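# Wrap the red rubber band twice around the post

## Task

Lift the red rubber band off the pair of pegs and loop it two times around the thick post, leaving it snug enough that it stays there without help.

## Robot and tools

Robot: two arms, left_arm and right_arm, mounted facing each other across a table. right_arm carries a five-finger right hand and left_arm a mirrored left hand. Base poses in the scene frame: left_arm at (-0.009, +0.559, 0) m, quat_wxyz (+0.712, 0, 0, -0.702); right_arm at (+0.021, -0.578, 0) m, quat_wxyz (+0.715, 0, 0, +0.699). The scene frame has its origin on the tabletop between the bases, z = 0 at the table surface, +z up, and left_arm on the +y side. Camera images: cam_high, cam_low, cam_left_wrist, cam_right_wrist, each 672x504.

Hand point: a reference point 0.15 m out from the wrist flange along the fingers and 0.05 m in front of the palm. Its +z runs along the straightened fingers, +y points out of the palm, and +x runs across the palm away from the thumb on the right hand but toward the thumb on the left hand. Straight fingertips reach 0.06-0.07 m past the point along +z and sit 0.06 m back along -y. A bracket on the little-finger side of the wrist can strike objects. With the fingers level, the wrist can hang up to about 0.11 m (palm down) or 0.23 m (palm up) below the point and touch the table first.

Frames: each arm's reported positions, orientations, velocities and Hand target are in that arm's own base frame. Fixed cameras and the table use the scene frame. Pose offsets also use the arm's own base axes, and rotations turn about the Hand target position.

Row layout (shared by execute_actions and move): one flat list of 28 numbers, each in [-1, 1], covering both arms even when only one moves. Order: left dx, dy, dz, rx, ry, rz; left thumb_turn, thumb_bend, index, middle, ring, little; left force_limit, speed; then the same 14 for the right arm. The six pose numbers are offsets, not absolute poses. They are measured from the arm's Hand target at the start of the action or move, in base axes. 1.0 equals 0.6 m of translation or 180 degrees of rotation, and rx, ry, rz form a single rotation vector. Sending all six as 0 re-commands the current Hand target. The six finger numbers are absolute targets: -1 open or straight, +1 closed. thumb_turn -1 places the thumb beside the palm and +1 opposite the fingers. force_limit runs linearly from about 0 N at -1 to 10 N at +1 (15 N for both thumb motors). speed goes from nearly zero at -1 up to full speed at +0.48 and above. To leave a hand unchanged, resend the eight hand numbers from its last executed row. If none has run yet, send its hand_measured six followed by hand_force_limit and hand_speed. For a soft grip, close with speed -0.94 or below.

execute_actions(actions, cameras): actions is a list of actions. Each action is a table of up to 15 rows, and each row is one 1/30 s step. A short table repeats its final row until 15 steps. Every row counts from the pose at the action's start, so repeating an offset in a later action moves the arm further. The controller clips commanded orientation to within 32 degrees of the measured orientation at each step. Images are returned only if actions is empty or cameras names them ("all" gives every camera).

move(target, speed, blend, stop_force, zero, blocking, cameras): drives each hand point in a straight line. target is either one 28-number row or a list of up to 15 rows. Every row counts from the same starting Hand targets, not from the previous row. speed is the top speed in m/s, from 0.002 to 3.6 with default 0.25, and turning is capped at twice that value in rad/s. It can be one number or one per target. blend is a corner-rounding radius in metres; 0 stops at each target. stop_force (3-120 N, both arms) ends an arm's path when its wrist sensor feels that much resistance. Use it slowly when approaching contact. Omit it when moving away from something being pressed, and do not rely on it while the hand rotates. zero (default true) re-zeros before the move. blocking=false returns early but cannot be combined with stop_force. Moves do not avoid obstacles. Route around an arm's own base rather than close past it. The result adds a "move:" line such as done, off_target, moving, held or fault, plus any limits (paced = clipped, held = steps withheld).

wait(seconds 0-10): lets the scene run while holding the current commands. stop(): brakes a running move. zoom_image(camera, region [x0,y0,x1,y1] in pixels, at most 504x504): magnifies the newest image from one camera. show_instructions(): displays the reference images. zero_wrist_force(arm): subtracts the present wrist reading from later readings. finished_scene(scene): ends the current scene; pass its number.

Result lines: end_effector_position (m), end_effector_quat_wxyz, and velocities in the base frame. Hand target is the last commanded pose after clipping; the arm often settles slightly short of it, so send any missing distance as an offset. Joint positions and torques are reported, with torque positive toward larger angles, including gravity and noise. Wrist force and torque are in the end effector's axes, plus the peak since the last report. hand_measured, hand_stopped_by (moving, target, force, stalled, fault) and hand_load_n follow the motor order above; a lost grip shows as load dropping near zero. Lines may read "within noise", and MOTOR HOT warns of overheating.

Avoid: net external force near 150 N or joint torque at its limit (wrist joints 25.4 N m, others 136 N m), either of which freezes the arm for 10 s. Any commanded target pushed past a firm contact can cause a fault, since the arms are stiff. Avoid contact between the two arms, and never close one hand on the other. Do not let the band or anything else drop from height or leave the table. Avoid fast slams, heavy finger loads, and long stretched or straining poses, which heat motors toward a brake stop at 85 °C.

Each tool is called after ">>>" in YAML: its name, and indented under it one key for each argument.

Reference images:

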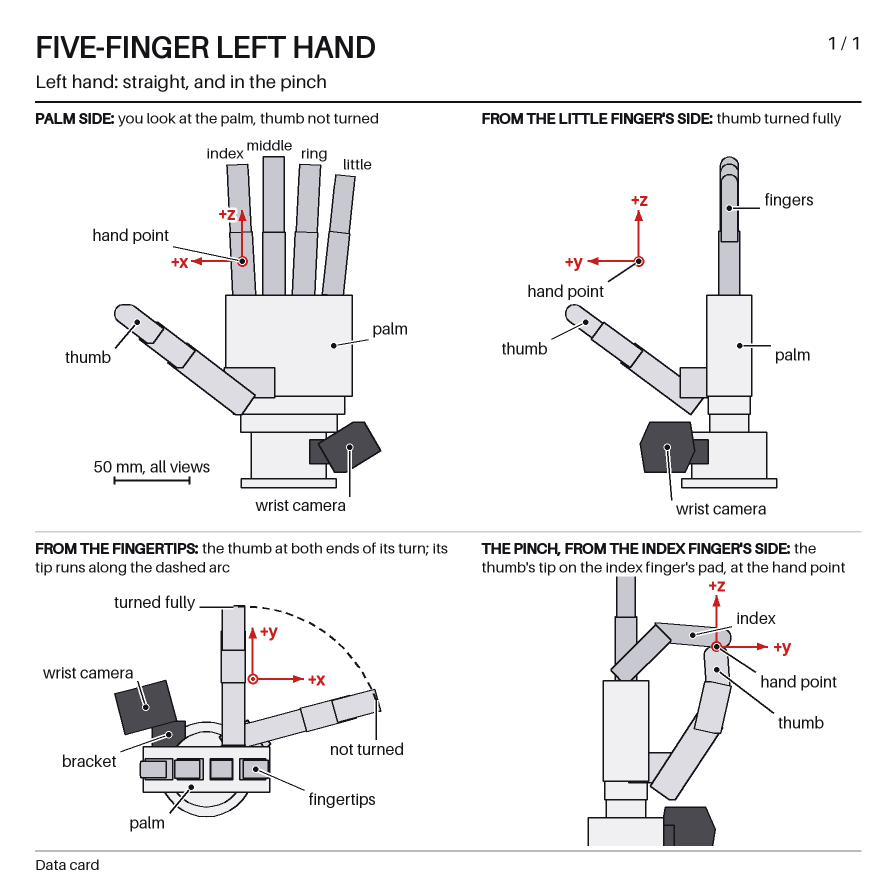

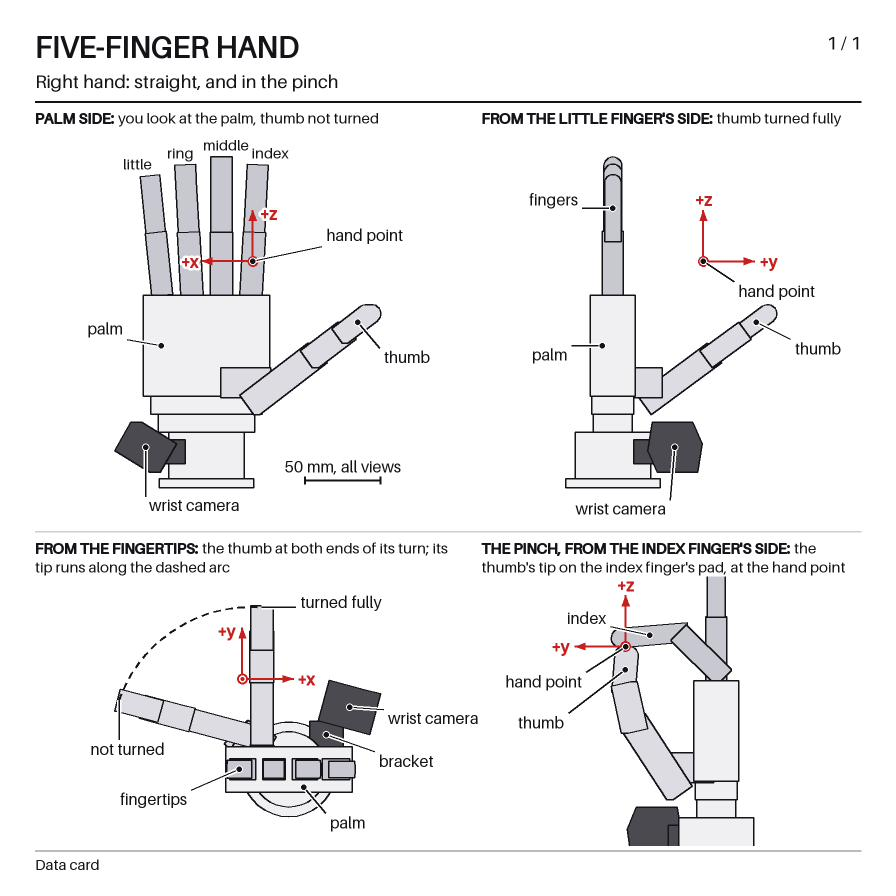

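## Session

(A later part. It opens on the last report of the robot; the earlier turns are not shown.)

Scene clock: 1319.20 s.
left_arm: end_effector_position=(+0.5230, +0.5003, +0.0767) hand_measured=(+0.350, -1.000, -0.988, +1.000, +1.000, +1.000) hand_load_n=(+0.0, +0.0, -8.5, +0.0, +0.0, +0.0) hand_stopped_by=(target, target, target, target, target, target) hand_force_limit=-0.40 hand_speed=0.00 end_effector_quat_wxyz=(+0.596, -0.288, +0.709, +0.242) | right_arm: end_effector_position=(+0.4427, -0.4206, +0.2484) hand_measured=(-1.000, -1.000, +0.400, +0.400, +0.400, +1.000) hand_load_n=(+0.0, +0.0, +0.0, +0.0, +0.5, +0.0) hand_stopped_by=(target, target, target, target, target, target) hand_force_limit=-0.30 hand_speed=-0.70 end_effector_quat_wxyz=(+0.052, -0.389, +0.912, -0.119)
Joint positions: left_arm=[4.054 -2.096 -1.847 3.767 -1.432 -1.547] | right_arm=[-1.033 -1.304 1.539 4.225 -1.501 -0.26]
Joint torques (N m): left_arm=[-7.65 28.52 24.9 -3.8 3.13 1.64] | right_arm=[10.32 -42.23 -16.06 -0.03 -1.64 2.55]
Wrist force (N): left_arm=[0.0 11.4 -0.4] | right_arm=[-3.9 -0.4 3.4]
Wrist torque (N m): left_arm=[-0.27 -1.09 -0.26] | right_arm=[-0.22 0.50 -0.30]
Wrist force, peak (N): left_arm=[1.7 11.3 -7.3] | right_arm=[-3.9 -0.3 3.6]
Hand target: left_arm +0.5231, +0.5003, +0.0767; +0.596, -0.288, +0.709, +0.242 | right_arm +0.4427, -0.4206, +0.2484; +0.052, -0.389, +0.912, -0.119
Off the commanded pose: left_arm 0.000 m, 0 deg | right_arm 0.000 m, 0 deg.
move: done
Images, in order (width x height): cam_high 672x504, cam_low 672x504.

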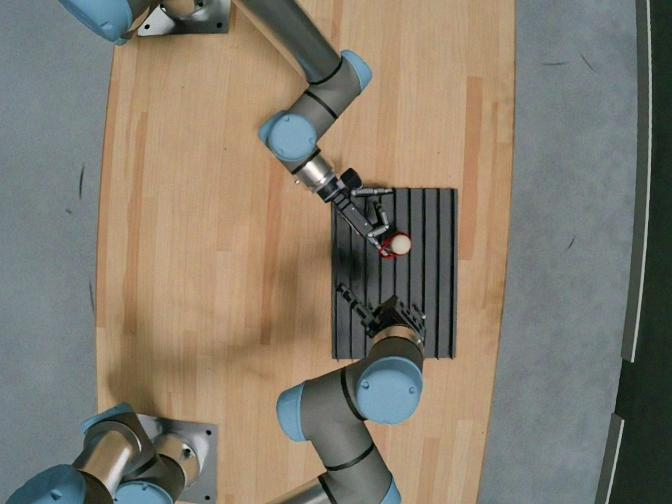

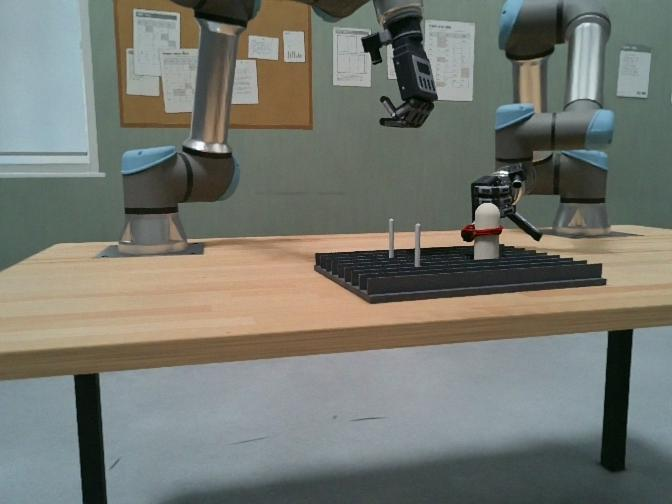

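>>> move:
  target: [-0.0598,-0.0581,0,0,0,0,0.35,-1,-1,1,1,1,-0.4,0,0,0,0,0,0,0,-1,-1,0.4,0.4,0.4,1,-0.3,-0.7]
  speed: 0.03
  cameras: ["cam_low","cam_high"]

>>> zoom_image:
  camera: "cam_low"
  region: [440, 180, 560, 270]

>>> zoom_image:
  camera: "cam_high"
  region: [340, 190, 440, 290]

Scene clock: 1321.60 s.
left_arm: end_effector_position=(+0.4871, +0.4654, +0.0767) hand_measured=(+0.350, -1.000, -0.988, +1.000, +1.000, +1.000) hand_load_n=(+0.0, +0.0, +0.0, +0.0, +0.0, +0.0) hand_stopped_by=(target, target, target, target, target, target) hand_force_limit=-0.40 hand_speed=0.00 end_effector_quat_wxyz=(+0.596, -0.288, +0.709, +0.242) | right_arm: end_effector_position=(+0.4427, -0.4206, +0.2484) hand_measured=(-1.000, -1.000, +0.400, +0.400, +0.400, +1.000) hand_load_n=(+0.0, +0.0, +0.0, +0.0, +0.0, +0.0) hand_stopped_by=(target, target, target, target, target, target) hand_force_limit=-0.30 hand_speed=-0.70 end_effector_quat_wxyz=(+0.052, -0.389, +0.912, -0.119)
Joint positions: left_arm=[4.071 -2.009 -1.999 3.832 -1.416 -1.544] | right_arm=[-1.033 -1.304 1.539 4.225 -1.501 -0.26]
Joint torques (N m): left_arm=[-2.34 26.43 27.15 -1.1 0.51 1.85] | right_arm=[10.45 -42.67 -15.85 -0.2 -1.61 2.24]
Wrist force (N): left_arm=[6.2 0.4 -5.6] | right_arm=[-3.8 -0.4 3.5]
Wrist torque (N m): left_arm=[0.28 -1.07 0.13] | right_arm=[-0.22 0.48 -0.30]
Wrist force, peak (N): left_arm=[-1.1 12.2 4.2] | right_arm=[-4.0 -0.3 3.7]
Hand target: left_arm +0.4872, +0.4654, +0.0767; +0.596, -0.288, +0.709, +0.242 | right_arm +0.4427, -0.4206, +0.2484; +0.052, -0.389, +0.912, -0.119
Off the commanded pose: left_arm 0.000 m, 0 deg | right_arm 0.000 m, 0 deg.
move: done
Images, in order (width x height): cam_high 672x504, cam_low 672x504.

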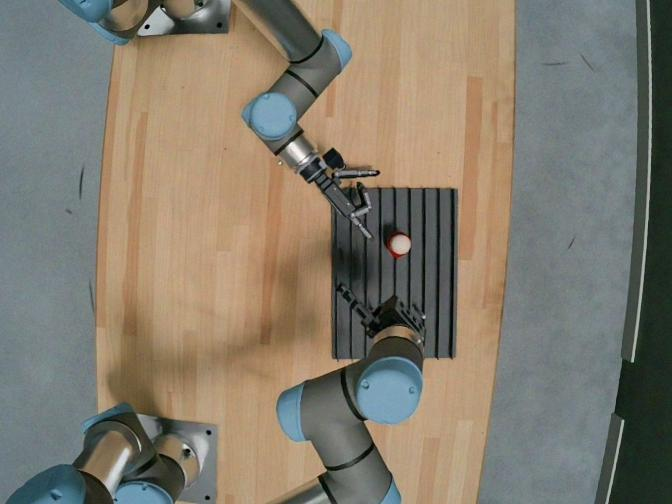

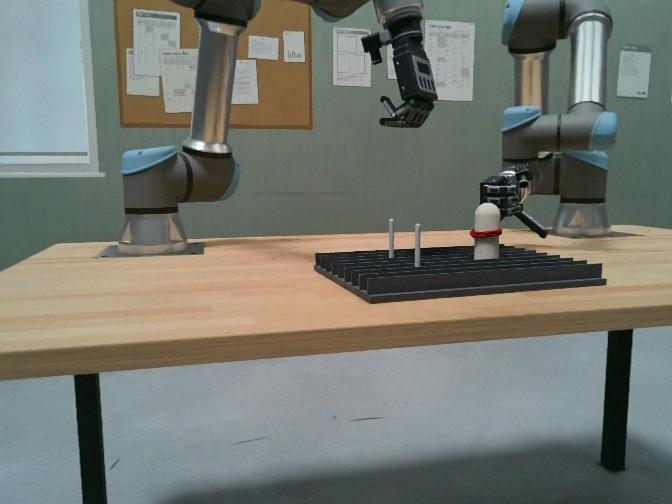

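Scaled by 4.200 from the camera's 672x504 image, which has a finer 960x720 frame.

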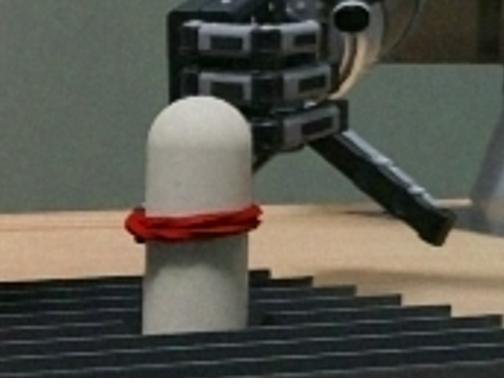

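Scaled by 5.040 from the camera's 672x504 image, which has a finer 960x720 frame.

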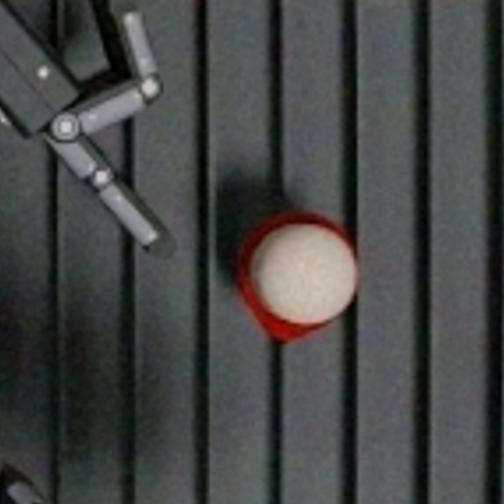

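>>> move:
  target: [-0.12,-0.116,0.15,0,0,0,0.35,-1,-1,1,1,1,-0.4,0,0,0,0,0,0,0,-1,-1,0.4,0.4,0.4,1,-0.3,-0.7]
  speed: 0.12
  cameras: ["all"]

>>> zoom_image:
  camera: "cam_low"
  region: [460, 190, 520, 250]

>>> zoom_image:
  camera: "cam_high"
  region: [370, 215, 430, 275]

Scene clock: 1323.60 s.
left_arm: end_effector_position=(+0.4152, +0.3958, +0.1667) hand_measured=(+0.350, -1.000, -0.988, +1.000, +1.000, +1.000) hand_load_n=(+0.0, +0.0, +0.0, +0.0, +0.0, +0.0) hand_stopped_by=(target, target, target, target, target, target) hand_force_limit=-0.40 hand_speed=0.00 end_effector_quat_wxyz=(+0.596, -0.288, +0.710, +0.242) | right_arm: end_effector_position=(+0.4427, -0.4206, +0.2484) hand_measured=(-1.000, -1.000, +0.400, +0.400, +0.400, +1.000) hand_load_n=(+0.0, +0.0, +0.0, +0.0, +0.0, +0.0) hand_stopped_by=(target, target, target, target, target, target) hand_force_limit=-0.30 hand_speed=-0.70 end_effector_quat_wxyz=(+0.052, -0.389, +0.912, -0.119)
Joint positions: left_arm=[4.122 -1.631 -2.196 3.649 -1.366 -1.535] | right_arm=[-1.033 -1.304 1.539 4.225 -1.501 -0.26]
Joint torques (N m): left_arm=[-6.5 26.64 31.36 1.36 -2.21 -0.26] | right_arm=[10.68 -42 -15.95 -0.43 -1.73 1.98]
Wrist force (N): left_arm=[6.0 0.0 -5.2] | right_arm=[-3.8 -0.5 3.5]
Wrist torque (N m): left_arm=[0.23 -1.06 0.12] | right_arm=[-0.23 0.48 -0.30]
Wrist force, peak (N): left_arm=[6.1 0.4 -5.9] | right_arm=[-4.0 -0.3 3.7]
Hand target: left_arm +0.4152, +0.3958, +0.1667; +0.596, -0.288, +0.709, +0.242 | right_arm +0.4427, -0.4206, +0.2484; +0.052, -0.389, +0.912, -0.119
Off the commanded pose: left_arm 0.000 m, 0 deg | right_arm 0.000 m, 0 deg.
move: done

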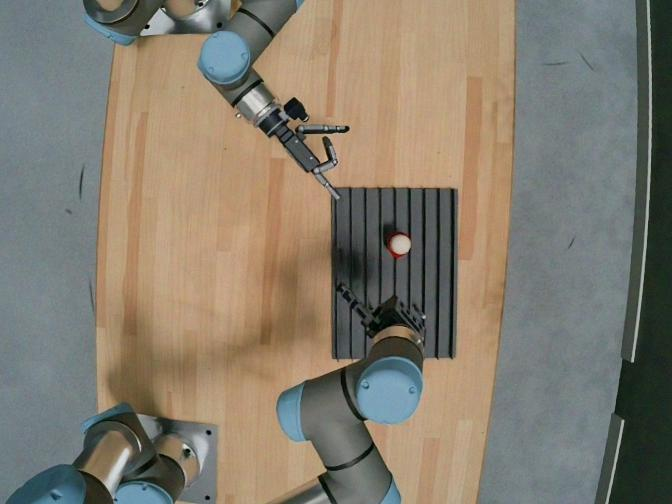

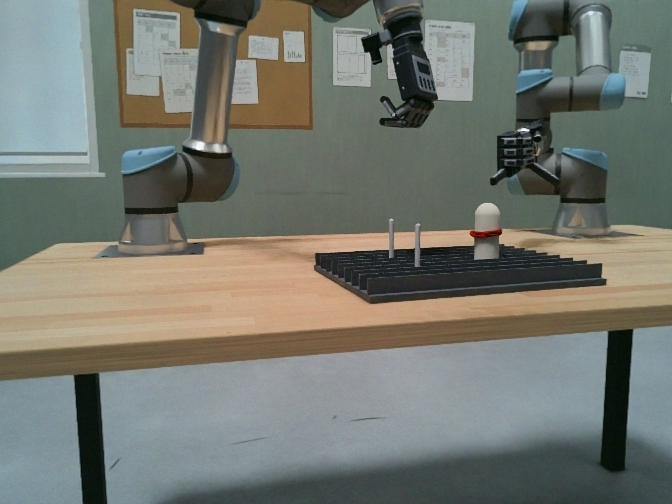

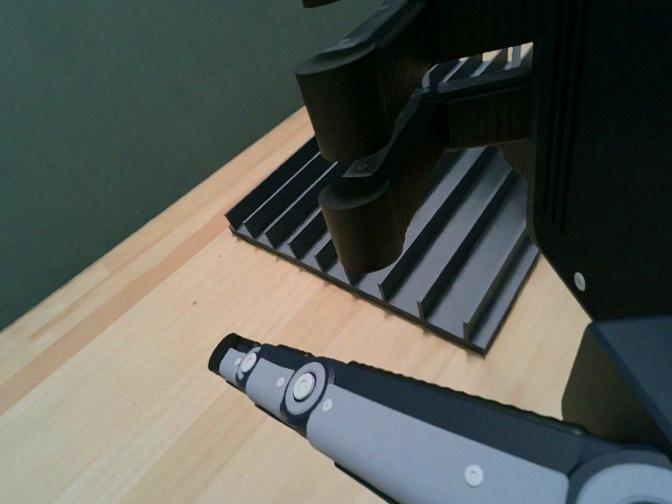

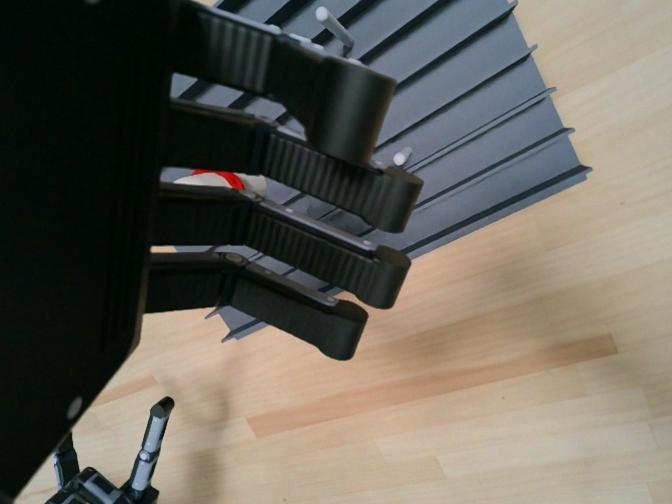

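Scaled by 8.400 from the camera's 672x504 image, which has a finer 960x720 frame.

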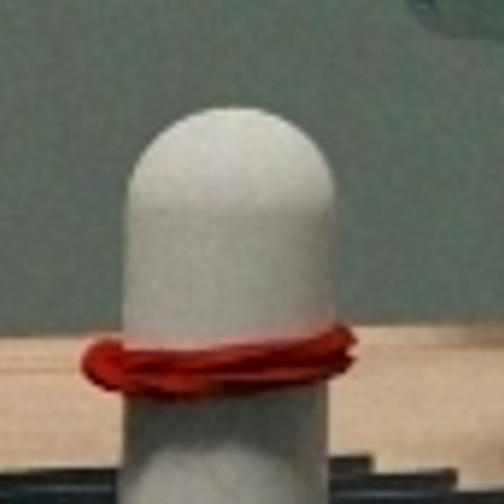

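Scaled by 8.400 from the camera's 672x504 image, which has a finer 960x720 frame.

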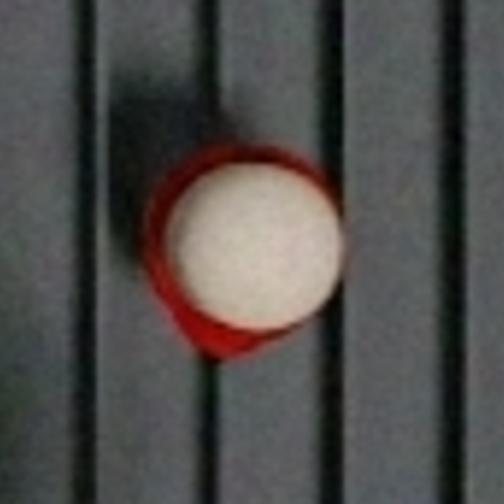

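>>> finished_scene:
  scene: 1

The scene is finished: the task was done.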